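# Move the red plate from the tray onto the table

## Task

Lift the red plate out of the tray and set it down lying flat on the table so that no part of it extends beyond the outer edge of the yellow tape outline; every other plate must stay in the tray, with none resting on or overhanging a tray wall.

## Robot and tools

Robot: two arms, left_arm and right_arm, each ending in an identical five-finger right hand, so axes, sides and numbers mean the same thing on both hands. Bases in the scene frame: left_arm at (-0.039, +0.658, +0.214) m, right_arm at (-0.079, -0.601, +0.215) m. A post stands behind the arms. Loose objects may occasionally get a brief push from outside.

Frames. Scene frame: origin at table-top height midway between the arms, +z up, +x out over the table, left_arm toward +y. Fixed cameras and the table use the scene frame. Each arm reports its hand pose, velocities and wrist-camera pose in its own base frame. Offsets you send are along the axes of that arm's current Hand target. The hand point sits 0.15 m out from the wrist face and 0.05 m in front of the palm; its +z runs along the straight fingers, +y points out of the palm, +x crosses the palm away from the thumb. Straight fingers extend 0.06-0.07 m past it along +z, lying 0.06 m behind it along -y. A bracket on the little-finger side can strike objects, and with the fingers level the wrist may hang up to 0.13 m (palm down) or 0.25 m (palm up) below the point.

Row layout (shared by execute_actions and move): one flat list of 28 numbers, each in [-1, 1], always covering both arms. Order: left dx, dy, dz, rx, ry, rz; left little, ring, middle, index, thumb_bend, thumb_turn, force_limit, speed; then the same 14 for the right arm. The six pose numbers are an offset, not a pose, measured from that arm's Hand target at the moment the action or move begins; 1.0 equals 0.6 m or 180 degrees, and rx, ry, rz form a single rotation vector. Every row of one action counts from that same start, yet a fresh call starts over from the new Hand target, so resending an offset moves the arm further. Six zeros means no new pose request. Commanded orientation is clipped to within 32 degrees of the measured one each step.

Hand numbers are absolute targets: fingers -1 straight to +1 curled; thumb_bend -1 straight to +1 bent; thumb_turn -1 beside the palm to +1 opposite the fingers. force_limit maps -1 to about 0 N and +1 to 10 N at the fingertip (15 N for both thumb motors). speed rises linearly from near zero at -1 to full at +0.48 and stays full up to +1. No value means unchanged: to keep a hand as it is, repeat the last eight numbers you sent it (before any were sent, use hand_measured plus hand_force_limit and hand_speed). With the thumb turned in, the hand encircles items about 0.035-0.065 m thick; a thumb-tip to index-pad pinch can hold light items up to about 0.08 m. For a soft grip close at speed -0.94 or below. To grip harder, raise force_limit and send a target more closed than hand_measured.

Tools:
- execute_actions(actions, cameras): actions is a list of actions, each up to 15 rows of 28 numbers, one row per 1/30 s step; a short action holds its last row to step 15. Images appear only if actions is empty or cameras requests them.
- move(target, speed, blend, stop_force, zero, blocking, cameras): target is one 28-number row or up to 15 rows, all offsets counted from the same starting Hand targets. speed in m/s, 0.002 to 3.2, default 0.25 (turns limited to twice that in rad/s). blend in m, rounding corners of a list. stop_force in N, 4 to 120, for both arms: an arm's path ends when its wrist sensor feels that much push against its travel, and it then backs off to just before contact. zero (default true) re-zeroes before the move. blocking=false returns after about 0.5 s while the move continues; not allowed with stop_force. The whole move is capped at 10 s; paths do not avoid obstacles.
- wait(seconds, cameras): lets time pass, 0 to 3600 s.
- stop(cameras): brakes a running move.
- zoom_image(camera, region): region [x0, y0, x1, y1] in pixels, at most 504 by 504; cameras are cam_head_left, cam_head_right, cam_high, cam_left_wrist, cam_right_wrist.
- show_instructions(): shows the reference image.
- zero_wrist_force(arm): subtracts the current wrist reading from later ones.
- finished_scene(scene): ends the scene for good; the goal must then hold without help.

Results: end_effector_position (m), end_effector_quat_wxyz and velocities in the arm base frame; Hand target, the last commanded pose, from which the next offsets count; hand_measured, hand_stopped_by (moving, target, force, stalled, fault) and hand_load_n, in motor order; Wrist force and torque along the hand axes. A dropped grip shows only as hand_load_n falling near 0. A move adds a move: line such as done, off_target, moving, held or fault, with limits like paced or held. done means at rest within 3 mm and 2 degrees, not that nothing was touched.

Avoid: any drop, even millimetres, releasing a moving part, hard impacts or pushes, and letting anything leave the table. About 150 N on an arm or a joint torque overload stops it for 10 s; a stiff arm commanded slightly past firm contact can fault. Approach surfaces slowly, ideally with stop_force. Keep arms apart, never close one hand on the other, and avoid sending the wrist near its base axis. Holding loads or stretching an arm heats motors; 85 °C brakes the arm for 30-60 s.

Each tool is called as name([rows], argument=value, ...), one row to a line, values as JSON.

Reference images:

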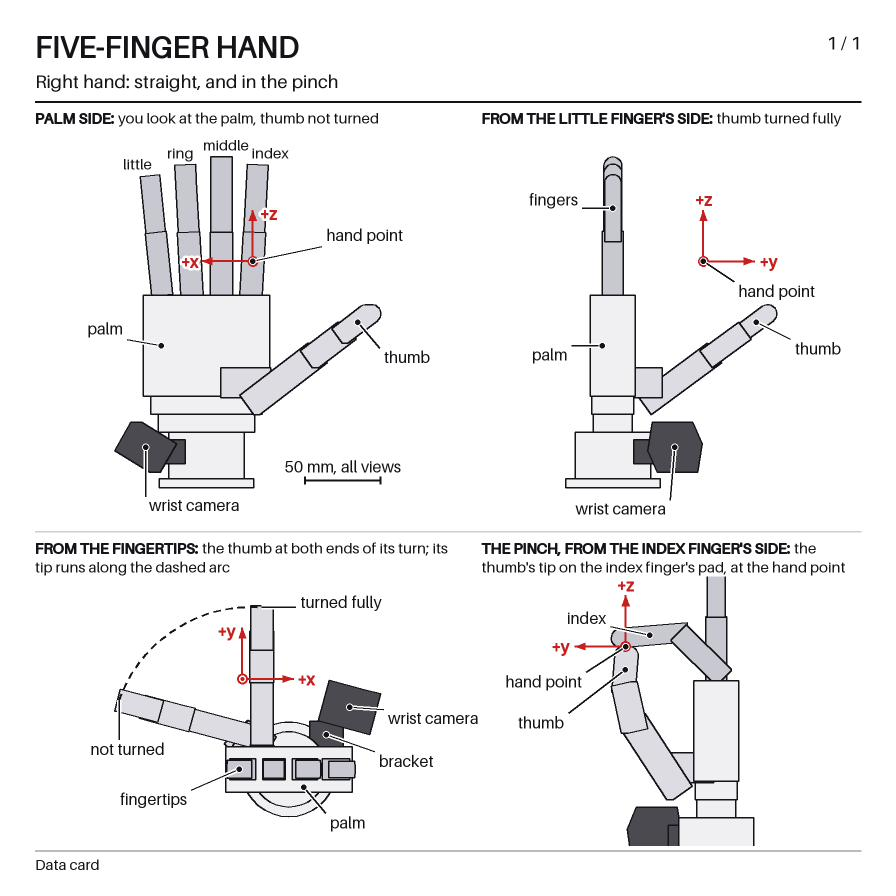

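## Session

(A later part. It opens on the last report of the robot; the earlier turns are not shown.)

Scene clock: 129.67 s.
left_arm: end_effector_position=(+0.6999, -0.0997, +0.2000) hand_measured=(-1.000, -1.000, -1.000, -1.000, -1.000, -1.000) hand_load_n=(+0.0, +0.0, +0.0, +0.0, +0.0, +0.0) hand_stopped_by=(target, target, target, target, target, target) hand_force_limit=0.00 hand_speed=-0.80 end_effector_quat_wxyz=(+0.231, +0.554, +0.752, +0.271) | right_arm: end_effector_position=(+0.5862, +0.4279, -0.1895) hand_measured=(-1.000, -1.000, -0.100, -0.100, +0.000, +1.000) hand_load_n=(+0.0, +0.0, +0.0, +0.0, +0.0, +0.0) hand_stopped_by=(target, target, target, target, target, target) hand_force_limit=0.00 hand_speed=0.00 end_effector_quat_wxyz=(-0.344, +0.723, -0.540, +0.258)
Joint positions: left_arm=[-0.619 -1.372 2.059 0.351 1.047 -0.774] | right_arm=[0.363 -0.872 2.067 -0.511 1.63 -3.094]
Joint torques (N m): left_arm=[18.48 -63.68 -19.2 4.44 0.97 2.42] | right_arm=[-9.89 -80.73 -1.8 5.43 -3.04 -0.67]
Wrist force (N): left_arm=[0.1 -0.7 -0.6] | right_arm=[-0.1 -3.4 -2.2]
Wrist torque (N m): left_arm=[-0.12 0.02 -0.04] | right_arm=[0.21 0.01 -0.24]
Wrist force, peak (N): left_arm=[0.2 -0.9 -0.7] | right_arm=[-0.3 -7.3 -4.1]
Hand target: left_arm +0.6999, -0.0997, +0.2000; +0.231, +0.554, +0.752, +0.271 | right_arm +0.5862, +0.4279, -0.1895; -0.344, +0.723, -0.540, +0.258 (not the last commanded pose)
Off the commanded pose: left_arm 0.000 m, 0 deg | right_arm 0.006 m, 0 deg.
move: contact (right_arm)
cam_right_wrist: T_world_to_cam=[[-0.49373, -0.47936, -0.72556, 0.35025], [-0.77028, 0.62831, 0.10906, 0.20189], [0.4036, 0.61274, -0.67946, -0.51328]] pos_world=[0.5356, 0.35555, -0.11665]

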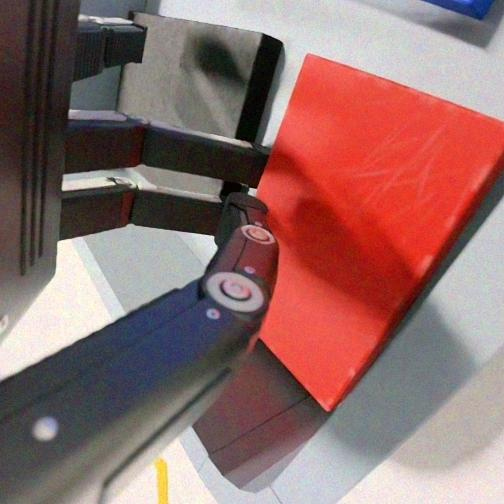

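move(target=[0,0,0,0,0,0,-1,-1,-1,-1,-1,-1,0,-0.8,0,-0.002,-0.0016,0,0,0,-1,-1,-0.1,-0.1,0,1,0,0], speed=0.05)

move(target=[0,0,0,0,0,0,-1,-1,-1,-1,-1,-1,0,-0.8,0,-0.0084,0.0104,0,0,0,-1,-1,-0.1,-0.1,0,1,0,0], speed=0.02, stop_force=12, cameras=["cam_right_wrist"])

zoom_image(camera="cam_right_wrist", region=[104, 0, 404, 300])

Scene clock: 136.03 s.
left_arm: end_effector_position=(+0.6999, -0.0997, +0.2000) hand_measured=(-1.000, -1.000, -1.000, -1.000, -1.000, -1.000) hand_load_n=(+0.0, +0.0, +0.0, +0.0, +0.0, +0.0) hand_stopped_by=(target, target, target, target, target, target) hand_force_limit=0.00 hand_speed=-0.80 end_effector_quat_wxyz=(+0.231, +0.554, +0.752, +0.271) | right_arm: end_effector_position=(+0.5862, +0.4279, -0.1881) hand_measured=(-1.000, -1.000, -0.100, -0.100, +0.000, +1.000) hand_load_n=(+0.0, +0.0, +0.0, +0.0, +0.0, +0.0) hand_stopped_by=(target, target, target, target, target, target) hand_force_limit=0.00 hand_speed=0.00 end_effector_quat_wxyz=(-0.344, +0.723, -0.540, +0.258)
Joint positions: left_arm=[-0.619 -1.372 2.059 0.351 1.047 -0.774] | right_arm=[0.363 -0.875 2.067 -0.509 1.63 -3.094]
Joint torques (N m): left_arm=[16.27 -61.15 -17.09 4.34 0.43 2.15] | right_arm=[3.22 -81.43 -1.39 5.05 -2.38 -1.01]
Wrist force (N): left_arm=[0.0 -0.6 -0.4] | right_arm=[-0.4 0.2 0.7]
Wrist torque (N m): left_arm=[-0.11 0.03 -0.04] | right_arm=[0.02 -0.01 -0.19]
Wrist force, peak (N): left_arm=[0.0 -0.9 -0.8] | right_arm=[-1.0 -4.0 -1.9]
Hand target: left_arm +0.6999, -0.0997, +0.2000; +0.231, +0.554, +0.752, +0.271 | right_arm +0.5862, +0.4279, -0.1880; -0.344, +0.723, -0.540, +0.258
Off the commanded pose: left_arm 0.000 m, 0 deg | right_arm 0.000 m, 0 deg.
move: done

Scene clock: 137.57 s.
left_arm: end_effector_position=(+0.6999, -0.0997, +0.2000) hand_measured=(-1.000, -1.000, -1.000, -1.000, -1.000, -1.000) hand_load_n=(+0.0, +0.0, +0.0, +0.5, +0.0, +0.0) hand_stopped_by=(target, target, target, target, target, target) hand_force_limit=0.00 hand_speed=-0.80 end_effector_quat_wxyz=(+0.231, +0.554, +0.752, +0.271) | right_arm: end_effector_position=(+0.5939, +0.4302, -0.1880) hand_measured=(-1.000, -1.000, -0.100, -0.100, +0.000, +1.000) hand_load_n=(+0.0, +0.0, +0.0, -0.5, +0.0, +0.0) hand_stopped_by=(target, target, target, target, target, target) hand_force_limit=0.00 hand_speed=0.00 end_effector_quat_wxyz=(-0.344, +0.723, -0.540, +0.258)
Joint positions: left_arm=[-0.619 -1.372 2.059 0.351 1.047 -0.774] | right_arm=[0.362 -0.87 2.052 -0.499 1.629 -3.095]
Joint torques (N m): left_arm=[17.13 -62.75 -19.52 4.33 0.64 1.77] | right_arm=[-20.8 -54.29 -25.74 5.04 -3.18 -1.21]
Wrist force (N): left_arm=[0.3 -0.6 -0.3] | right_arm=[-0.2 0.7 0.0]
Wrist torque (N m): left_arm=[-0.11 -0.01 -0.02] | right_arm=[0.07 -0.08 -0.15]
Wrist force, peak (N): left_arm=[0.3 -0.7 -0.8] | right_arm=[-1.1 0.9 0.5]
Hand target: left_arm +0.6999, -0.0997, +0.2000; +0.231, +0.554, +0.752, +0.271 | right_arm +0.5939, +0.4302, -0.1880; -0.344, +0.723, -0.540, +0.258
Off the commanded pose: left_arm 0.000 m, 0 deg | right_arm 0.000 m, 0 deg.
move: done
cam_right_wrist: T_world_to_cam=[[-0.49373, -0.47936, -0.72556, 0.35624], [-0.77028, 0.62831, 0.10906, 0.20621], [0.4036, 0.61274, -0.67946, -0.51678]] pos_world=[0.5433, 0.35785, -0.11515]

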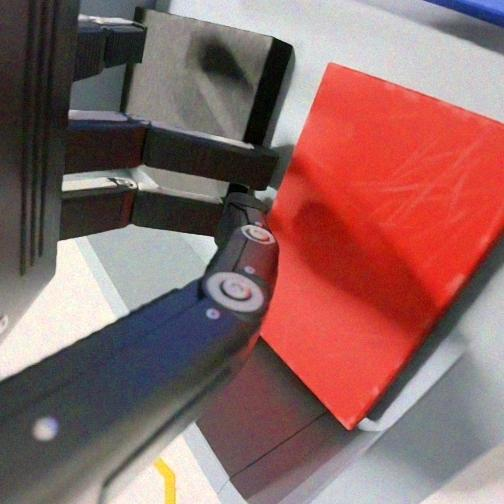

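Scaled by 1.680 from the camera's image (finer frame: 720x720).

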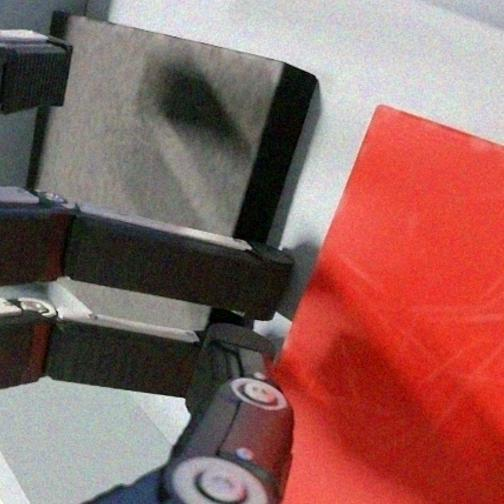

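move([
  [0,0,0,0,0,0,-1,-1,-1,-1,-1,-1,0,-0.8,0,-0.0195,-0.0157,0,0,0,-1,-1,-0.1,-0.1,0,1,0,0],
  [0,0,0,0,0,0,-1,-1,-1,-1,-1,-1,0,-0.8,0,-0.0159,-0.0201,0,0,0,-1,-1,-0.1,-0.1,-1,1,0,0],
], speed=0.06)

move(target=[0,0,0,0,0,0,-1,-1,-1,-1,-1,-1,0,-0.8,0,0.022,0.0178,0,0,0,-1,-1,-0.1,-0.1,-1,1,0,0], speed=0.01, stop_force=4, cameras=["cam_right_wrist"])

zoom_image(camera="cam_right_wrist", region=[204, 50, 504, 350])

Scene clock: 144.17 s.
left_arm: end_effector_position=(+0.6999, -0.0997, +0.2000) hand_measured=(-1.000, -1.000, -1.000, -1.000, -1.000, -1.000) hand_load_n=(+0.0, +0.0, +0.0, +0.0, +0.0, +0.0) hand_stopped_by=(target, target, target, target, target, target) hand_force_limit=0.00 hand_speed=-0.80 end_effector_quat_wxyz=(+0.231, +0.554, +0.752, +0.271) | right_arm: end_effector_position=(+0.5907, +0.4293, -0.1730) hand_measured=(-1.000, -1.000, -0.100, -0.100, -1.000, +1.000) hand_load_n=(+0.0, +0.0, +0.0, +0.0, +0.5, +0.0) hand_stopped_by=(target, target, target, target, target, target) hand_force_limit=0.00 hand_speed=0.00 end_effector_quat_wxyz=(-0.344, +0.723, -0.540, +0.258)
Joint positions: left_arm=[-0.619 -1.372 2.059 0.351 1.047 -0.774] | right_arm=[0.362 -0.898 2.061 -0.48 1.63 -3.095]
Joint torques (N m): left_arm=[16.07 -64.03 -18.24 4.16 0.57 2.19] | right_arm=[13.99 -83.86 -3.2 -2.31 1.67 1.38]
Wrist force (N): left_arm=[0.3 -0.6 -0.7] | right_arm=[-0.6 0.6 0.9]
Wrist torque (N m): left_arm=[-0.10 0.00 -0.02] | right_arm=[0.12 0.02 -0.17]
Wrist force, peak (N): left_arm=[0.4 -0.9 -0.6] | right_arm=[-1.0 0.8 0.6]
Hand target: left_arm +0.6999, -0.0997, +0.2000; +0.231, +0.554, +0.752, +0.271 | right_arm +0.5907, +0.4293, -0.1730; -0.344, +0.723, -0.540, +0.258
Off the commanded pose: left_arm 0.000 m, 0 deg | right_arm 0.000 m, 0 deg.
move: done

Scene clock: 147.00 s.
left_arm: end_effector_position=(+0.6999, -0.0997, +0.2000) hand_measured=(-1.000, -1.000, -1.000, -1.000, -1.000, -1.000) hand_load_n=(+0.0, +0.0, +0.0, +0.0, +0.0, +0.0) hand_stopped_by=(target, target, target, target, target, target) hand_force_limit=0.00 hand_speed=-0.80 end_effector_quat_wxyz=(+0.231, +0.554, +0.752, +0.271) | right_arm: end_effector_position=(+0.5907, +0.4293, -0.1855) hand_measured=(-1.000, -1.000, -0.100, -0.100, -1.000, +1.000) hand_load_n=(+0.0, +0.0, +0.0, +0.0, +0.0, +0.0) hand_stopped_by=(target, target, target, target, target, target) hand_force_limit=0.00 hand_speed=0.00 end_effector_quat_wxyz=(-0.344, +0.723, -0.540, +0.258)
Joint positions: left_arm=[-0.619 -1.372 2.059 0.351 1.047 -0.774] | right_arm=[0.362 -0.876 2.058 -0.499 1.63 -3.095]
Joint torques (N m): left_arm=[15.8 -63.39 -16.97 4.38 0.4 2.6] | right_arm=[9.91 -77.74 -2.54 5.1 1.06 0.69]
Wrist force (N): left_arm=[0.2 -0.7 -0.6] | right_arm=[-0.7 -2.6 -1.9]
Wrist torque (N m): left_arm=[-0.11 0.02 -0.03] | right_arm=[-0.12 0.05 -0.21]
Wrist force, peak (N): left_arm=[0.0 -0.8 -0.9] | right_arm=[-0.7 -6.3 -5.0]
Hand target: left_arm +0.6999, -0.0997, +0.2000; +0.231, +0.554, +0.752, +0.271 | right_arm +0.5907, +0.4293, -0.1855; -0.344, +0.723, -0.540, +0.258 (not the last commanded pose)
Off the commanded pose: left_arm 0.000 m, 0 deg | right_arm 0.004 m, 0 deg.
move: contact (right_arm)
cam_right_wrist: T_world_to_cam=[[-0.49373, -0.47936, -0.72556, 0.35599], [-0.77028, 0.62831, 0.10906, 0.20396], [0.4036, 0.61274, -0.67946, -0.5132]] pos_world=[0.54, 0.35695, -0.11265]

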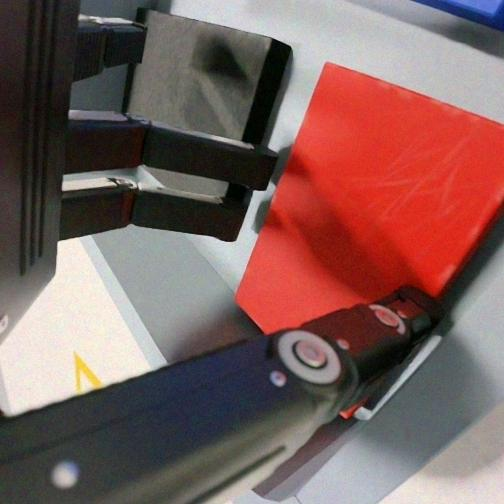

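Scaled by 1.680 from the camera's image (finer frame: 720x720).

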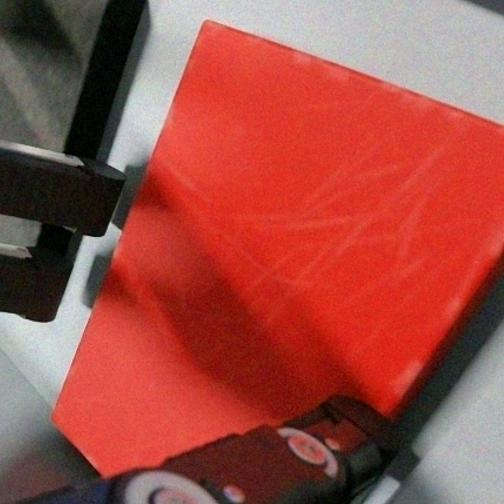

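move(target=[0,0,0,0,0,0,-1,-1,-1,-1,-1,-1,0,-0.8,0,-0.0054,0.0085,0,0,0,-1,-1,-0.1,-0.1,-1,1,0,0], speed=0.02, stop_force=15, cameras=["cam_right_wrist"])

zoom_image(camera="cam_right_wrist", region=[204, 50, 504, 350])

Scene clock: 149.77 s.
left_arm: end_effector_position=(+0.6999, -0.0997, +0.2000) hand_measured=(-1.000, -1.000, -1.000, -1.000, -1.000, -1.000) hand_load_n=(+0.0, -0.5, +0.0, +0.0, +0.0, +0.5) hand_stopped_by=(target, target, target, target, target, target) hand_force_limit=0.00 hand_speed=-0.80 end_effector_quat_wxyz=(+0.231, +0.554, +0.752, +0.271) | right_arm: end_effector_position=(+0.5964, +0.4310, -0.1862) hand_measured=(-1.000, -1.000, -0.100, -0.100, -1.000, +1.000) hand_load_n=(+0.0, +0.0, +0.0, -1.5, +0.5, +0.0) hand_stopped_by=(target, target, target, target, target, target) hand_force_limit=0.00 hand_speed=0.00 end_effector_quat_wxyz=(-0.344, +0.723, -0.540, +0.258)
Joint positions: left_arm=[-0.619 -1.372 2.059 0.351 1.047 -0.774] | right_arm=[0.362 -0.871 2.047 -0.493 1.629 -3.095]
Joint torques (N m): left_arm=[16.15 -64.95 -19.7 4.26 0.49 2.01] | right_arm=[-21.16 -47.17 -25.18 3.71 -3.11 -1.16]
Wrist force (N): left_arm=[0.3 -0.7 -0.5] | right_arm=[-1.6 -8.7 -12.8]
Wrist torque (N m): left_arm=[-0.12 -0.01 -0.03] | right_arm=[-0.83 0.17 -0.27]
Wrist force, peak (N): left_arm=[0.4 -0.8 -0.8] | right_arm=[-1.4 -8.7 -13.0]
Hand target: left_arm +0.6999, -0.0997, +0.2000; +0.231, +0.554, +0.752, +0.271 | right_arm +0.5964, +0.4310, -0.1862; -0.344, +0.723, -0.540, +0.258
Off the commanded pose: left_arm 0.000 m, 0 deg | right_arm 0.000 m, 0 deg.
move: done
cam_right_wrist: T_world_to_cam=[[-0.49373, -0.47936, -0.72556, 0.35916], [-0.77028, 0.62831, 0.10906, 0.20744], [0.4036, 0.61274, -0.67946, -0.51706]] pos_world=[0.5458, 0.35865, -0.11335]

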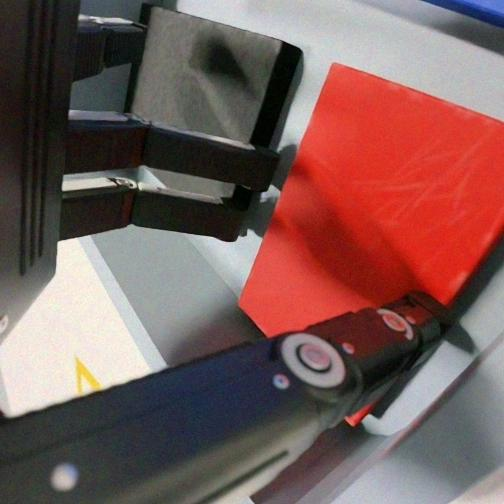

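Scaled by 1.680 from the camera's image (finer frame: 720x720).

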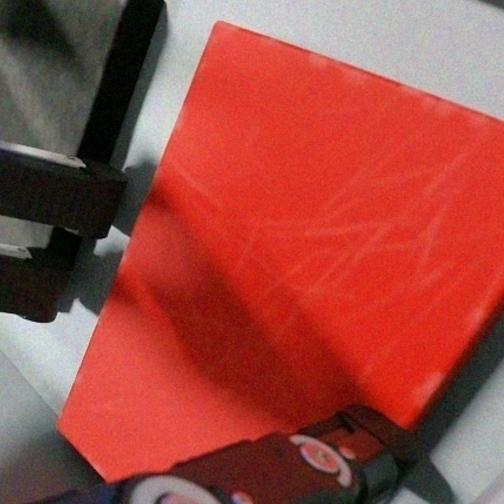

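move([
  [0,0,0,0,0,0,-1,-1,-1,-1,-1,-1,0,-0.8,0,-0.0156,-0.0126,0,0,0,-1,-1,-0.1,-0.1,-1,1,0,0],
  [0,0,0,0,0,0,-1,-1,-1,-1,-1,-1,0,-0.8,0,-0.0057,-0.0249,0,0,0,-1,-1,-0.14,-0.1,0,1,0,0],
], speed=0.06)

move(target=[0,0,0,0,0,0,-1,-1,-1,-1,-1,-1,0,-0.8,0,0.0188,0.0152,0,0,0,-1,-1,-0.14,-0.1,0,1,0,0], speed=0.015, stop_force=4)

move(target=[0,0,0,0,0,0,-1,-1,-1,-1,-1,-1,0,-0.8,0,-0.0126,0.0156,0,0,0,-1,-1,-0.14,-0.1,0,1,0,0], speed=0.02, stop_force=6, cameras=["cam_right_wrist"])

zoom_image(camera="cam_right_wrist", region=[104, 0, 404, 300])

Scene clock: 158.80 s.
left_arm: end_effector_position=(+0.6999, -0.0997, +0.2000) hand_measured=(-1.000, -1.000, -1.000, -1.000, -1.000, -1.000) hand_load_n=(+0.0, +0.0, +0.0, +0.0, -0.5, +0.0) hand_stopped_by=(target, target, target, target, target, target) hand_force_limit=0.00 hand_speed=-0.80 end_effector_quat_wxyz=(+0.231, +0.554, +0.752, +0.271) | right_arm: end_effector_position=(+0.5874, +0.4283, -0.1742) hand_measured=(-1.000, -1.000, -0.140, -0.100, +0.000, +1.000) hand_load_n=(+0.0, +0.0, +0.0, +0.0, +0.0, +0.0) hand_stopped_by=(target, target, target, target, target, target) hand_force_limit=0.00 hand_speed=0.00 end_effector_quat_wxyz=(-0.344, +0.723, -0.540, +0.258)
Joint positions: left_arm=[-0.619 -1.372 2.059 0.351 1.047 -0.774] | right_arm=[0.363 -0.898 2.067 -0.486 1.63 -3.094]
Joint torques (N m): left_arm=[16.78 -66.96 -20.29 4.11 0.03 1.84] | right_arm=[12.25 -83.72 -3.71 -2.62 1.69 1.41]
Wrist force (N): left_arm=[0.2 -0.5 -0.7] | right_arm=[-0.3 0.5 0.5]
Wrist torque (N m): left_arm=[-0.09 0.01 -0.03] | right_arm=[0.13 0.00 -0.15]
Wrist force, peak (N): left_arm=[0.4 -0.7 -0.9] | right_arm=[-1.9 -9.1 -13.1]
Hand target: left_arm +0.6999, -0.0997, +0.2000; +0.231, +0.554, +0.752, +0.271 | right_arm +0.5874, +0.4283, -0.1742; -0.344, +0.723, -0.540, +0.258
Off the commanded pose: left_arm 0.000 m, 0 deg | right_arm 0.000 m, 0 deg.
move: done

Scene clock: 160.83 s.
left_arm: end_effector_position=(+0.6999, -0.0997, +0.2000) hand_measured=(-1.000, -1.000, -1.000, -1.000, -1.000, -1.000) hand_load_n=(+0.0, +0.0, +0.0, +0.5, +0.0, +0.0) hand_stopped_by=(target, target, target, target, target, target) hand_force_limit=0.00 hand_speed=-0.80 end_effector_quat_wxyz=(+0.231, +0.554, +0.752, +0.271) | right_arm: end_effector_position=(+0.5874, +0.4283, -0.1887) hand_measured=(-1.000, -1.000, -0.140, -0.100, +0.000, +1.000) hand_load_n=(+0.0, +0.0, +0.0, +0.0, +0.0, +0.0) hand_stopped_by=(target, target, target, target, target, target) hand_force_limit=0.00 hand_speed=0.00 end_effector_quat_wxyz=(-0.344, +0.723, -0.540, +0.258)
Joint positions: left_arm=[-0.619 -1.372 2.059 0.351 1.047 -0.774] | right_arm=[0.363 -0.873 2.064 -0.508 1.63 -3.094]
Joint torques (N m): left_arm=[17.94 -63.12 -18.17 3.69 0.43 1.84] | right_arm=[2.55 -51.43 -25.87 -2.47 -0.12 -0.41]
Wrist force (N): left_arm=[0.3 -0.7 -0.4] | right_arm=[-0.2 0.2 0.5]
Wrist torque (N m): left_arm=[-0.13 -0.01 -0.03] | right_arm=[0.06 -0.03 -0.18]
Wrist force, peak (N): left_arm=[0.4 -0.8 -0.8] | right_arm=[-0.6 0.3 1.1]
Hand target: left_arm +0.6999, -0.0997, +0.2000; +0.231, +0.554, +0.752, +0.271 | right_arm +0.5874, +0.4283, -0.1887; -0.344, +0.723, -0.540, +0.258
Off the commanded pose: left_arm 0.000 m, 0 deg | right_arm 0.000 m, 0 deg.
move: done

Scene clock: 162.53 s.
left_arm: end_effector_position=(+0.6999, -0.0997, +0.2000) hand_measured=(-1.000, -1.000, -1.000, -1.000, -1.000, -1.000) hand_load_n=(+0.0, +0.0, +0.0, +0.0, +0.0, +0.0) hand_stopped_by=(target, target, target, target, target, target) hand_force_limit=0.00 hand_speed=-0.80 end_effector_quat_wxyz=(+0.231, +0.554, +0.752, +0.271) | right_arm: end_effector_position=(+0.5989, +0.4317, -0.1887) hand_measured=(-1.000, -1.000, -0.140, -0.100, +0.000, +1.000) hand_load_n=(+0.0, +0.0, -1.5, +0.0, +0.0, +0.0) hand_stopped_by=(target, target, target, target, target, target) hand_force_limit=0.00 hand_speed=0.00 end_effector_quat_wxyz=(-0.344, +0.723, -0.540, +0.258)
Joint positions: left_arm=[-0.619 -1.372 2.059 0.351 1.047 -0.774] | right_arm=[0.361 -0.865 2.041 -0.494 1.629 -3.095]
Joint torques (N m): left_arm=[16.16 -64.01 -18.82 3.79 0.27 2.25] | right_arm=[-18.01 -55.47 -26.23 4.35 -2.61 -1.11]
Wrist force (N): left_arm=[0.1 -0.8 -0.7] | right_arm=[-0.7 0.4 -0.7]
Wrist torque (N m): left_arm=[-0.13 0.03 -0.05] | right_arm=[0.01 0.04 -0.19]
Wrist force, peak (N): left_arm=[0.0 -0.9 -0.7] | right_arm=[-0.8 1.1 -0.9]
Hand target: left_arm +0.6999, -0.0997, +0.2000; +0.231, +0.554, +0.752, +0.271 | right_arm +0.5989, +0.4317, -0.1887; -0.344, +0.723, -0.540, +0.258
Off the commanded pose: left_arm 0.000 m, 0 deg | right_arm 0.000 m, 0 deg.
move: done
cam_right_wrist: T_world_to_cam=[[-0.49373, -0.47936, -0.72556, 0.35887], [-0.77028, 0.62831, 0.10906, 0.20912], [0.4036, 0.61274, -0.67946, -0.52015]] pos_world=[0.5482, 0.35935, -0.11585]

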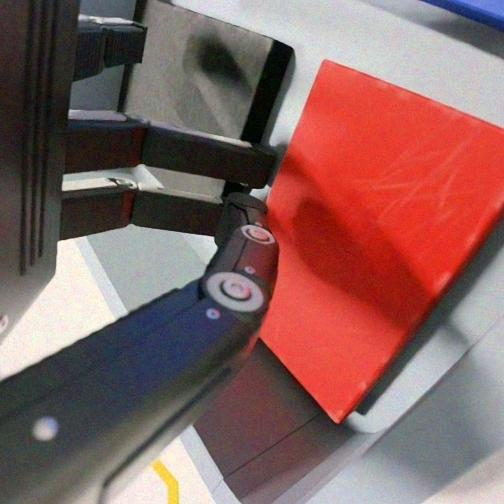

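Scaled by 1.680 from the camera's image (finer frame: 720x720).

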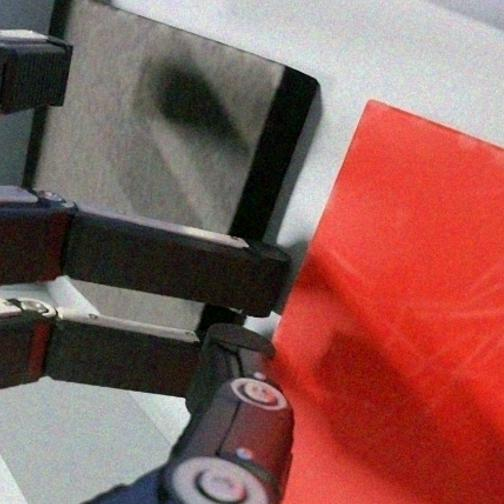

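move([
  [0,0,0,0,0,0,-1,-1,-1,-1,-1,-1,0,-0.8,0,-0.0169,-0.0136,0,0,0,-1,-1,-0.14,-0.1,0,1,0,0],
  [0,0,0,0,0,0,-1,-1,-1,-1,-1,-1,0,-0.8,0,-0.0027,-0.0312,0,0,0,-1,-1,-0.17,-0.13,-1,1,0,0],
], speed=0.06, cameras=["cam_right_wrist"])

zoom_image(camera="cam_right_wrist", region=[204, 50, 504, 350])

Scene clock: 167.83 s.
left_arm: end_effector_position=(+0.6999, -0.0997, +0.2000) hand_measured=(-1.000, -1.000, -1.000, -1.000, -1.000, -1.000) hand_load_n=(+0.0, +0.0, +0.0, +0.0, +0.0, +0.0) hand_stopped_by=(target, target, target, target, target, target) hand_force_limit=0.00 hand_speed=-0.80 end_effector_quat_wxyz=(+0.231, +0.554, +0.752, +0.271) | right_arm: end_effector_position=(+0.5859, +0.4279, -0.1756) hand_measured=(-1.000, -1.000, -0.170, -0.130, -1.000, +1.000) hand_load_n=(+0.0, +0.0, +0.0, +0.0, -0.5, +0.0) hand_stopped_by=(target, target, target, target, target, target) hand_force_limit=0.00 hand_speed=0.00 end_effector_quat_wxyz=(-0.344, +0.723, -0.540, +0.258)
Joint positions: left_arm=[-0.619 -1.372 2.059 0.351 1.047 -0.774] | right_arm=[0.363 -0.897 2.07 -0.49 1.63 -3.094]
Joint torques (N m): left_arm=[14.4 -62.64 -19.95 3.3 0.3 1.95] | right_arm=[14.18 -78.47 -2.63 -1.54 2.28 1.32]
Wrist force (N): left_arm=[0.2 -0.5 -0.5] | right_arm=[-0.6 0.6 0.0]
Wrist torque (N m): left_arm=[-0.09 0.00 -0.02] | right_arm=[0.16 0.05 -0.17]
Wrist force, peak (N): left_arm=[0.0 -0.8 -0.8] | right_arm=[-0.8 -0.6 2.1]
Hand target: left_arm +0.6999, -0.0997, +0.2000; +0.231, +0.554, +0.752, +0.271 | right_arm +0.5859, +0.4279, -0.1756; -0.344, +0.723, -0.540, +0.258
Off the commanded pose: left_arm 0.000 m, 0 deg | right_arm 0.000 m, 0 deg.
move: done
cam_right_wrist: T_world_to_cam=[[-0.49373, -0.47936, -0.72556, 0.36018], [-0.77028, 0.62831, 0.10906, 0.20014], [0.4036, 0.61274, -0.67946, -0.50372]] pos_world=[0.5353, 0.35555, -0.10275]

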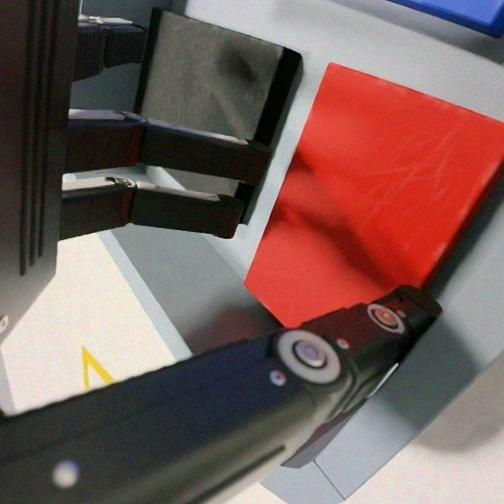

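Scaled by 1.680 from the camera's image (finer frame: 720x720).

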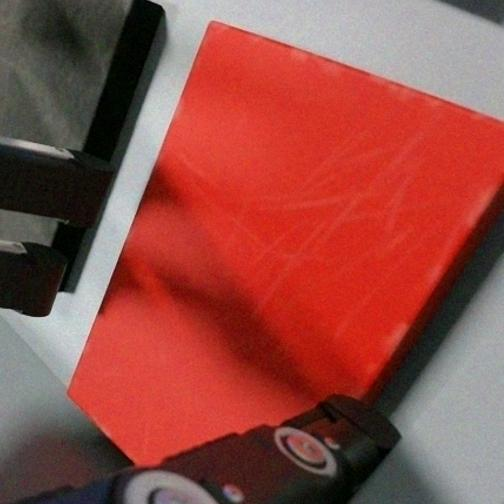

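move(target=[0,0,0,0,0,0,-1,-1,-1,-1,-1,-1,0,-0.8,0,0.018,0.0145,0,0,0,-1,-1,-0.17,-0.13,-1,1,0,0], speed=0.015, stop_force=5, cameras=["cam_right_wrist"])

zoom_image(camera="cam_right_wrist", region=[204, 50, 504, 350])

Scene clock: 172.47 s.
left_arm: end_effector_position=(+0.6999, -0.0997, +0.2000) hand_measured=(-1.000, -1.000, -1.000, -1.000, -1.000, -1.000) hand_load_n=(+0.0, +0.0, +0.0, +0.0, +0.0, +0.0) hand_stopped_by=(target, target, target, target, target, target) hand_force_limit=0.00 hand_speed=-0.80 end_effector_quat_wxyz=(+0.231, +0.554, +0.752, +0.271) | right_arm: end_effector_position=(+0.5859, +0.4279, -0.1893) hand_measured=(-1.000, -1.000, -0.170, -0.130, -1.000, +1.000) hand_load_n=(+0.0, +0.0, +0.0, +0.5, +0.0, +0.0) hand_stopped_by=(target, target, target, target, target, target) hand_force_limit=0.00 hand_speed=0.00 end_effector_quat_wxyz=(-0.344, +0.723, -0.540, +0.258)
Joint positions: left_arm=[-0.619 -1.372 2.059 0.351 1.047 -0.774] | right_arm=[0.363 -0.873 2.067 -0.511 1.63 -3.094]
Joint torques (N m): left_arm=[16.37 -62.16 -18.52 2.79 0.11 2.22] | right_arm=[7.13 -71.27 -18.41 2.6 1.29 0.69]
Wrist force (N): left_arm=[0.3 -0.5 -0.9] | right_arm=[-0.4 -5.1 -3.2]
Wrist torque (N m): left_arm=[-0.07 0.01 -0.02] | right_arm=[0.19 0.09 -0.30]
Wrist force, peak (N): left_arm=[0.3 -0.8 -0.9] | right_arm=[-0.2 -5.6 -3.2]
Hand target: left_arm +0.6999, -0.0997, +0.2000; +0.231, +0.554, +0.752, +0.271 | right_arm +0.5859, +0.4279, -0.1892; -0.344, +0.723, -0.540, +0.258
Off the commanded pose: left_arm 0.000 m, 0 deg | right_arm 0.000 m, 0 deg.
move: contact (right_arm)
cam_right_wrist: T_world_to_cam=[[-0.4937, -0.47932, -0.72561, 0.35016], [-0.77029, 0.6283, 0.10906, 0.20156], [0.40363, 0.61278, -0.67941, -0.51301]] pos_world=[0.5352, 0.35555, -0.11645]

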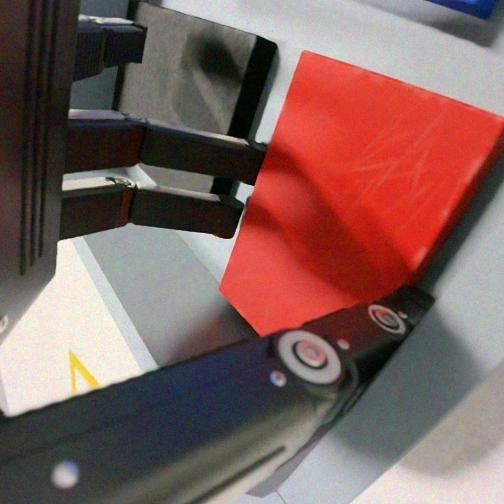

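Scaled by 1.680 from the camera's image (finer frame: 720x720).

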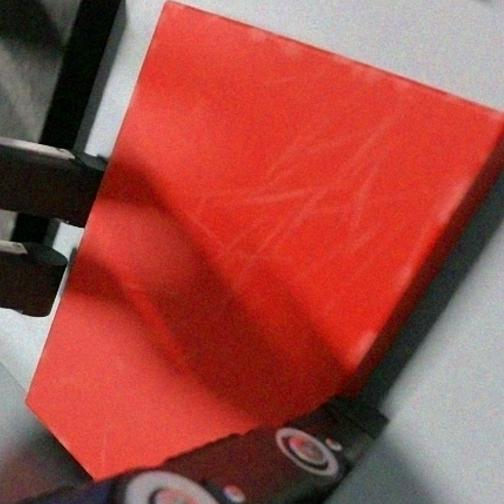

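move(target=[0,0,0,0,0,0,-1,-1,-1,-1,-1,-1,0,-0.8,0,0.0010,0.0008,0.0128,0,0,-1,-1,-0.17,-0.13,-1,1,0,0], speed=0.01, stop_force=15, cameras=["cam_right_wrist"])

zoom_image(camera="cam_right_wrist", region=[204, 50, 504, 350])

Scene clock: 181.37 s.
left_arm: end_effector_position=(+0.6999, -0.0997, +0.2000) hand_measured=(-1.000, -1.000, -1.000, -1.000, -1.000, -1.000) hand_load_n=(+0.0, +0.0, +0.0, +0.0, +0.0, +0.0) hand_stopped_by=(target, target, target, target, target, target) hand_force_limit=0.00 hand_speed=-0.80 end_effector_quat_wxyz=(+0.231, +0.554, +0.752, +0.271) | right_arm: end_effector_position=(+0.5859, +0.4279, -0.1900) hand_measured=(-1.000, -1.000, -0.170, -0.130, -1.000, +1.000) hand_load_n=(+0.0, +0.0, -1.0, +0.0, -1.0, +0.0) hand_stopped_by=(target, target, target, target, target, target) hand_force_limit=0.00 hand_speed=0.00 end_effector_quat_wxyz=(-0.359, +0.716, -0.535, +0.269)
Joint positions: left_arm=[-0.619 -1.372 2.059 0.351 1.047 -0.774] | right_arm=[0.364 -0.873 2.09 -0.574 1.633 -3.096]
Joint torques (N m): left_arm=[13.59 -62.54 -18.21 2.49 0.39 1.91] | right_arm=[14.93 -50.9 0.69 -2.83 1.9 -1.44]
Wrist force (N): left_arm=[0.1 -0.7 -0.5] | right_arm=[-0.5 -1.8 0.9]
Wrist torque (N m): left_arm=[-0.11 0.02 -0.04] | right_arm=[-0.02 0.04 -0.21]
Wrist force, peak (N): left_arm=[0.6 -0.4 -1.0] | right_arm=[-0.2 -5.9 -3.0]
Hand target: left_arm +0.6999, -0.0997, +0.2000; +0.231, +0.554, +0.752, +0.271 | right_arm +0.5859, +0.4279, -0.1900; -0.359, +0.716, -0.535, +0.269
Off the commanded pose: left_arm 0.000 m, 0 deg | right_arm 0.000 m, 0 deg.
move: done
cam_right_wrist: T_world_to_cam=[[-0.46528, -0.47097, -0.74947, 0.3249], [-0.77406, 0.62718, 0.08642, 0.20006], [0.42935, 0.62034, -0.65638, -0.52733]] pos_world=[0.53244, 0.35467, -0.11992]

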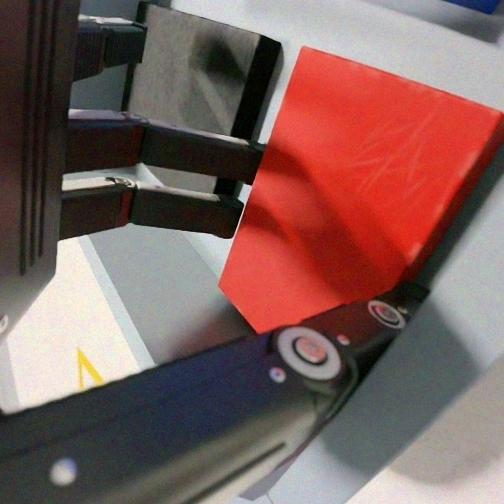

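Scaled by 1.680 from the camera's image (finer frame: 720x720).

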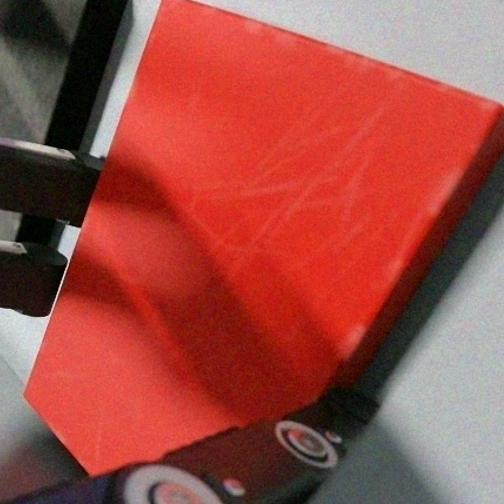

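move(target=[0,0,0,0,0,0,-1,-1,-1,-1,-1,-1,0,-0.8,0,0,0,0,0,0,-1,-1,0.1,0.1,-1,1,-0.4,-0.9], cameras=["cam_right_wrist"])

zoom_image(camera="cam_right_wrist", region=[204, 50, 504, 350])

Scene clock: 184.23 s.
left_arm: end_effector_position=(+0.6999, -0.0997, +0.2000) hand_measured=(-1.000, -1.000, -1.000, -1.000, -1.000, -1.000) hand_load_n=(+0.0, +0.0, +0.0, +0.0, +0.0, +0.0) hand_stopped_by=(target, target, target, target, target, target) hand_force_limit=0.00 hand_speed=-0.80 end_effector_quat_wxyz=(+0.231, +0.554, +0.752, +0.271) | right_arm: end_effector_position=(+0.5859, +0.4279, -0.1900) hand_measured=(-1.000, -1.000, -0.050, -0.020, -1.000, +1.000) hand_load_n=(+0.0, +0.0, +4.0, +3.0, +0.5, -0.5) hand_stopped_by=(target, target, force, force, target, target) hand_force_limit=-0.40 hand_speed=-0.90 end_effector_quat_wxyz=(-0.359, +0.716, -0.535, +0.269)
Joint positions: left_arm=[-0.619 -1.372 2.059 0.351 1.047 -0.774] | right_arm=[0.364 -0.873 2.09 -0.574 1.633 -3.096]
Joint torques (N m): left_arm=[15.37 -61.21 -18.68 2.63 -0.2 2.39] | right_arm=[11.94 -54.05 -3.9 -1.98 1.67 -0.72]
Wrist force (N): left_arm=[0.4 -0.6 -0.8] | right_arm=[-0.7 -0.6 1.0]
Wrist torque (N m): left_arm=[-0.09 -0.02 -0.02] | right_arm=[0.02 0.07 -0.23]
Wrist force, peak (N): left_arm=[0.4 -0.6 -0.9] | right_arm=[-0.5 -2.4 0.2]
Hand target: left_arm +0.6999, -0.0997, +0.2000; +0.231, +0.554, +0.752, +0.271 | right_arm +0.5859, +0.4279, -0.1900; -0.359, +0.716, -0.535, +0.269
Off the commanded pose: left_arm 0.000 m, 0 deg | right_arm 0.000 m, 0 deg.
move: done
cam_right_wrist: T_world_to_cam=[[-0.46528, -0.47097, -0.74947, 0.32482], [-0.77406, 0.62718, 0.08642, 0.20007], [0.42935, 0.62034, -0.65638, -0.52739]] pos_world=[0.53244, 0.35467, -0.12002]

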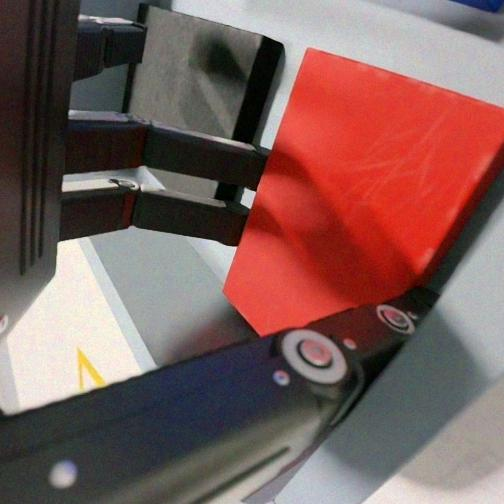

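Scaled by 1.680 from the camera's image (finer frame: 720x720).

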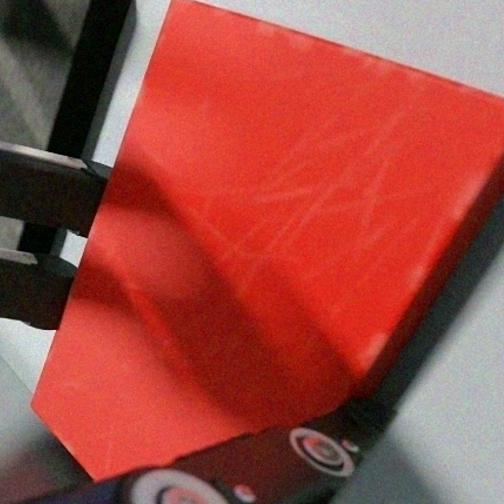

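move(target=[0,0,0,0,0,0,-1,-1,-1,-1,-1,-1,0,-0.8,0,0,0,0,0,0,-1,-1,0.2,0.2,-1,1,0.2,-0.9])

move(target=[0,0,0,0,0,0,-1,-1,-1,-1,-1,-1,0,-0.8,0,-0.0131,-0.0104,0,0,0,-1,-1,0.2,0.2,-1,1,0.2,-0.9], speed=0.02, cameras=["cam_right_wrist","cam_high"])

zoom_image(camera="cam_right_wrist", region=[204, 50, 504, 350])

Scene clock: 186.50 s.
left_arm: end_effector_position=(+0.6999, -0.0997, +0.2000) hand_measured=(-1.000, -1.000, -1.000, -1.000, -1.000, -1.000) hand_load_n=(+0.0, +0.0, +0.0, +0.0, +0.0, +0.0) hand_stopped_by=(target, target, target, target, target, target) hand_force_limit=0.00 hand_speed=-0.80 end_effector_quat_wxyz=(+0.231, +0.554, +0.752, +0.271) | right_arm: end_effector_position=(+0.5859, +0.4279, -0.1900) hand_measured=(-1.000, -1.000, -0.044, -0.004, -1.000, +1.000) hand_load_n=(+0.0, +0.0, +5.5, +6.5, +1.0, -0.5) hand_stopped_by=(target, target, force, force, target, target) hand_force_limit=0.20 hand_speed=-0.90 end_effector_quat_wxyz=(-0.359, +0.716, -0.535, +0.269)
Joint positions: left_arm=[-0.619 -1.372 2.059 0.351 1.047 -0.774] | right_arm=[0.364 -0.873 2.09 -0.574 1.633 -3.096]
Joint torques (N m): left_arm=[14.91 -62.45 -19.22 2.86 -0.12 2.03] | right_arm=[11.69 -59.03 -11.2 -1.26 2.03 -1.56]
Wrist force (N): left_arm=[0.2 -0.7 -0.9] | right_arm=[-0.4 -0.4 0.7]
Wrist torque (N m): left_arm=[-0.09 0.02 -0.03] | right_arm=[0.01 -0.01 -0.18]
Wrist force, peak (N): left_arm=[0.2 -0.8 -0.9] | right_arm=[-0.2 -0.9 1.0]
Hand target: left_arm +0.6999, -0.0997, +0.2000; +0.231, +0.554, +0.752, +0.271 | right_arm +0.5859, +0.4279, -0.1900; -0.359, +0.716, -0.535, +0.269
Off the commanded pose: left_arm 0.000 m, 0 deg | right_arm 0.000 m, 0 deg.
move: done

Scene clock: 187.37 s.
left_arm: end_effector_position=(+0.6999, -0.0997, +0.2000) hand_measured=(-1.000, -1.000, -1.000, -1.000, -1.000, -1.000) hand_load_n=(+0.0, +0.0, +0.0, +0.0, +0.0, +0.0) hand_stopped_by=(target, target, target, target, target, target) hand_force_limit=0.00 hand_speed=-0.80 end_effector_quat_wxyz=(+0.231, +0.554, +0.752, +0.271) | right_arm: end_effector_position=(+0.5856, +0.4278, -0.1802) hand_measured=(-1.000, -1.000, -0.044, -0.004, -1.000, +1.000) hand_load_n=(+0.0, +0.0, +5.5, +6.5, +1.0, -0.5) hand_stopped_by=(target, target, force, force, target, target) hand_force_limit=0.20 hand_speed=-0.90 end_effector_quat_wxyz=(-0.359, +0.716, -0.535, +0.269)
Joint positions: left_arm=[-0.619 -1.372 2.059 0.351 1.047 -0.774] | right_arm=[0.364 -0.89 2.092 -0.56 1.633 -3.096]
Joint torques (N m): left_arm=[14.64 -63.85 -18.87 2.6 0.34 2.25] | right_arm=[16.48 -84.74 -1.23 4.29 1.97 1]
Wrist force (N): left_arm=[0.2 -0.7 -0.5] | right_arm=[-0.7 0.5 1.3]
Wrist torque (N m): left_arm=[-0.12 0.01 -0.03] | right_arm=[0.13 0.04 -0.18]
Wrist force, peak (N): left_arm=[0.2 -0.8 -0.7] | right_arm=[-0.8 1.1 1.3]
Hand target: left_arm +0.6999, -0.0997, +0.2000; +0.231, +0.554, +0.752, +0.271 | right_arm +0.5856, +0.4278, -0.1800; -0.359, +0.716, -0.535, +0.269
Off the commanded pose: left_arm 0.000 m, 0 deg | right_arm 0.000 m, 0 deg.
move: done
cam_right_wrist: T_world_to_cam=[[-0.4652, -0.47099, -0.7495, 0.33199], [-0.77406, 0.6272, 0.08631, 0.19912], [0.42943, 0.62032, -0.65635, -0.52085]] pos_world=[0.53224, 0.35457, -0.11022]
Images, in order (width x height): cam_high 504x504, cam_right_wrist 504x504.

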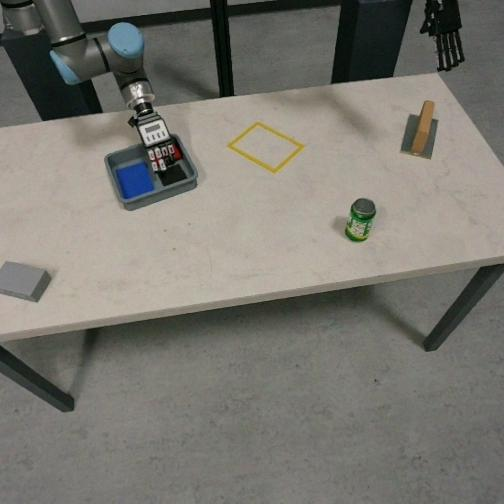

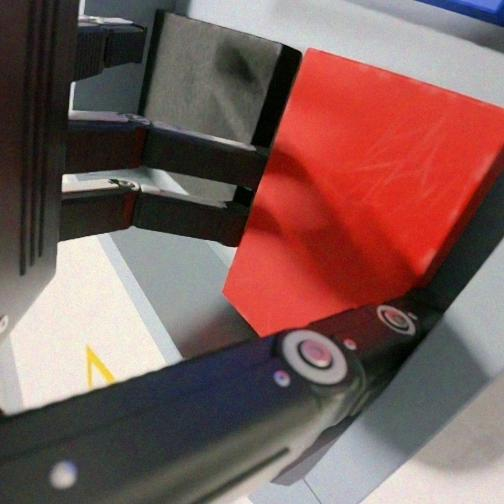

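Scaled by 1.680 from the camera's image (finer frame: 720x720).

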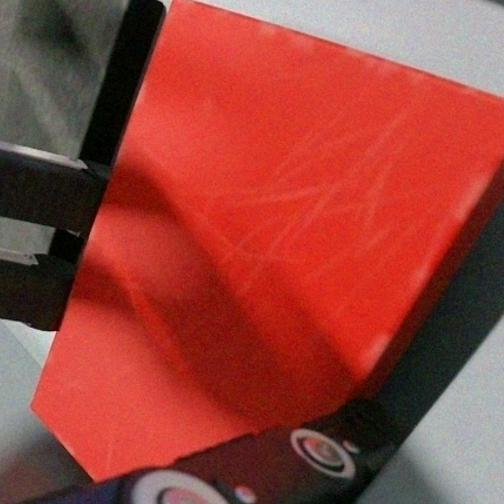

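move([
  [0,0,0,0,0,0,-1,-1,-1,-1,-1,-1,0,-0.8,0,-0.1203,-0.0897,0,0,0,-1,-1,0.2,0.2,-1,1,0.2,-0.9],
  [0,0,0,0,0,0,-1,-1,-1,-1,-1,-1,0,-0.8,-0.5355,-0.2068,0.0252,0,-0.0802,-0.0598,-1,-1,0.2,0.2,-1,1,0.2,-0.9],
], speed=[0.08,0.15], blend=[0.02,0], cameras=["all"])

zoom_image(camera="cam_head_left", region=[190, 260, 400, 400])

Scene clock: 196.87 s.
left_arm: end_effector_position=(+0.6999, -0.0997, +0.2000) hand_measured=(-1.000, -1.000, -1.000, -1.000, -1.000, -1.000) hand_load_n=(+0.0, +0.0, +0.0, +0.0, +0.0, +0.0) hand_stopped_by=(target, target, target, target, target, target) hand_force_limit=0.00 hand_speed=-0.80 end_effector_quat_wxyz=(+0.231, +0.554, +0.752, +0.271) | right_arm: end_effector_position=(+0.5774, +0.7602, -0.0898) hand_measured=(-1.000, -1.000, -0.044, -0.004, -1.000, +1.000) hand_load_n=(+0.0, +0.0, +5.5, +6.0, +1.0, +0.0) hand_stopped_by=(target, target, force, force, target, target) hand_force_limit=0.20 hand_speed=-0.90 end_effector_quat_wxyz=(-0.396, +0.791, -0.416, +0.209)
Joint positions: left_arm=[-0.619 -1.372 2.059 0.351 1.047 -0.774] | right_arm=[0.73 -0.8 1.591 -0.145 1.674 -3.065]
Joint torques (N m): left_arm=[14.96 -61.48 -18.49 1.53 -0.32 2.17] | right_arm=[15.84 -73.01 -38.21 5.04 -2.63 -1.17]
Wrist force (N): left_arm=[0.2 -0.4 -0.5] | right_arm=[-0.6 -0.1 0.0]
Wrist torque (N m): left_arm=[-0.07 0.01 -0.02] | right_arm=[-0.06 0.10 -0.17]
Wrist force, peak (N): left_arm=[0.1 -0.9 -1.0] | right_arm=[-1.1 0.4 2.1]
Hand target: left_arm +0.6999, -0.0997, +0.2000; +0.231, +0.554, +0.752, +0.271 | right_arm +0.5774, +0.7604, -0.0898; -0.396, +0.791, -0.416, +0.209
Off the commanded pose: left_arm 0.000 m, 0 deg | right_arm 0.000 m, 0 deg.
move: done
cam_left_wrist: T_world_to_cam=[[0.60795, 0.44634, 0.65664, -0.51028], [0.03615, -0.84173, 0.53868, -0.21786], [0.79315, -0.30376, -0.52787, -0.3656]] pos_world=[0.60807, -0.06667, 0.25944]
cam_right_wrist: T_world_to_cam=[[-0.29712, -0.59161, -0.74948, 0.54723], [-0.92996, 0.35731, 0.08662, 0.2716], [0.21655, 0.72273, -0.65633, -0.61908]] pos_world=[0.54924, 0.67412, -0.01972]

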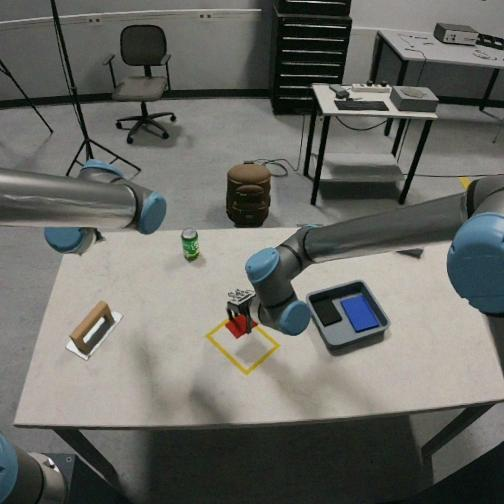

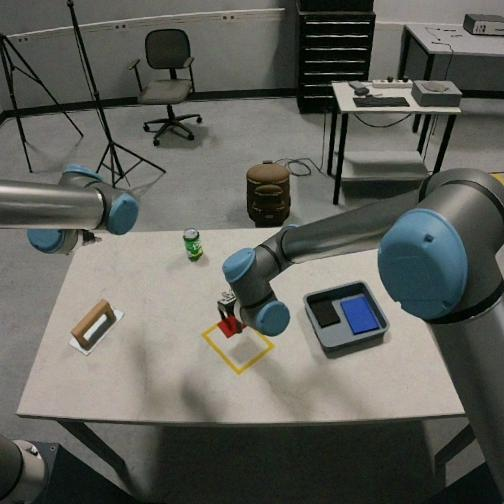

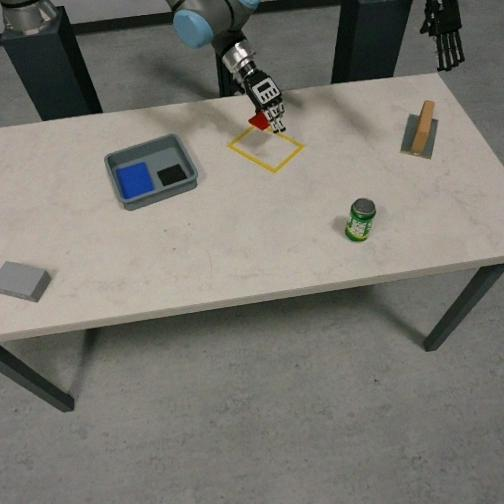

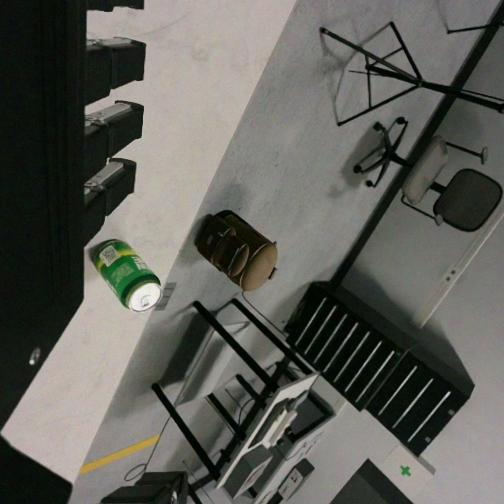

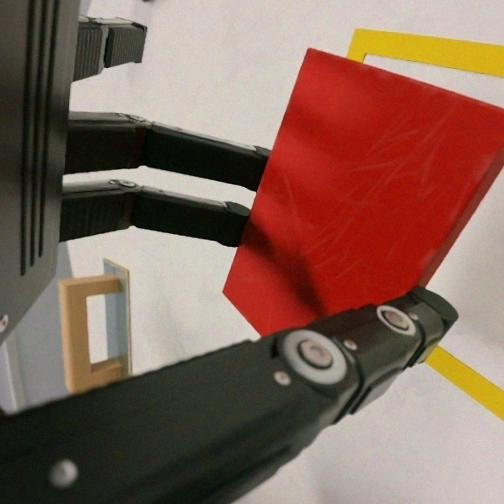

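Scaled by 2.400 from the camera's image (finer frame: 720x720).

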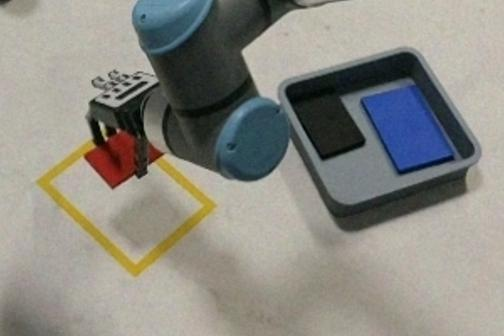

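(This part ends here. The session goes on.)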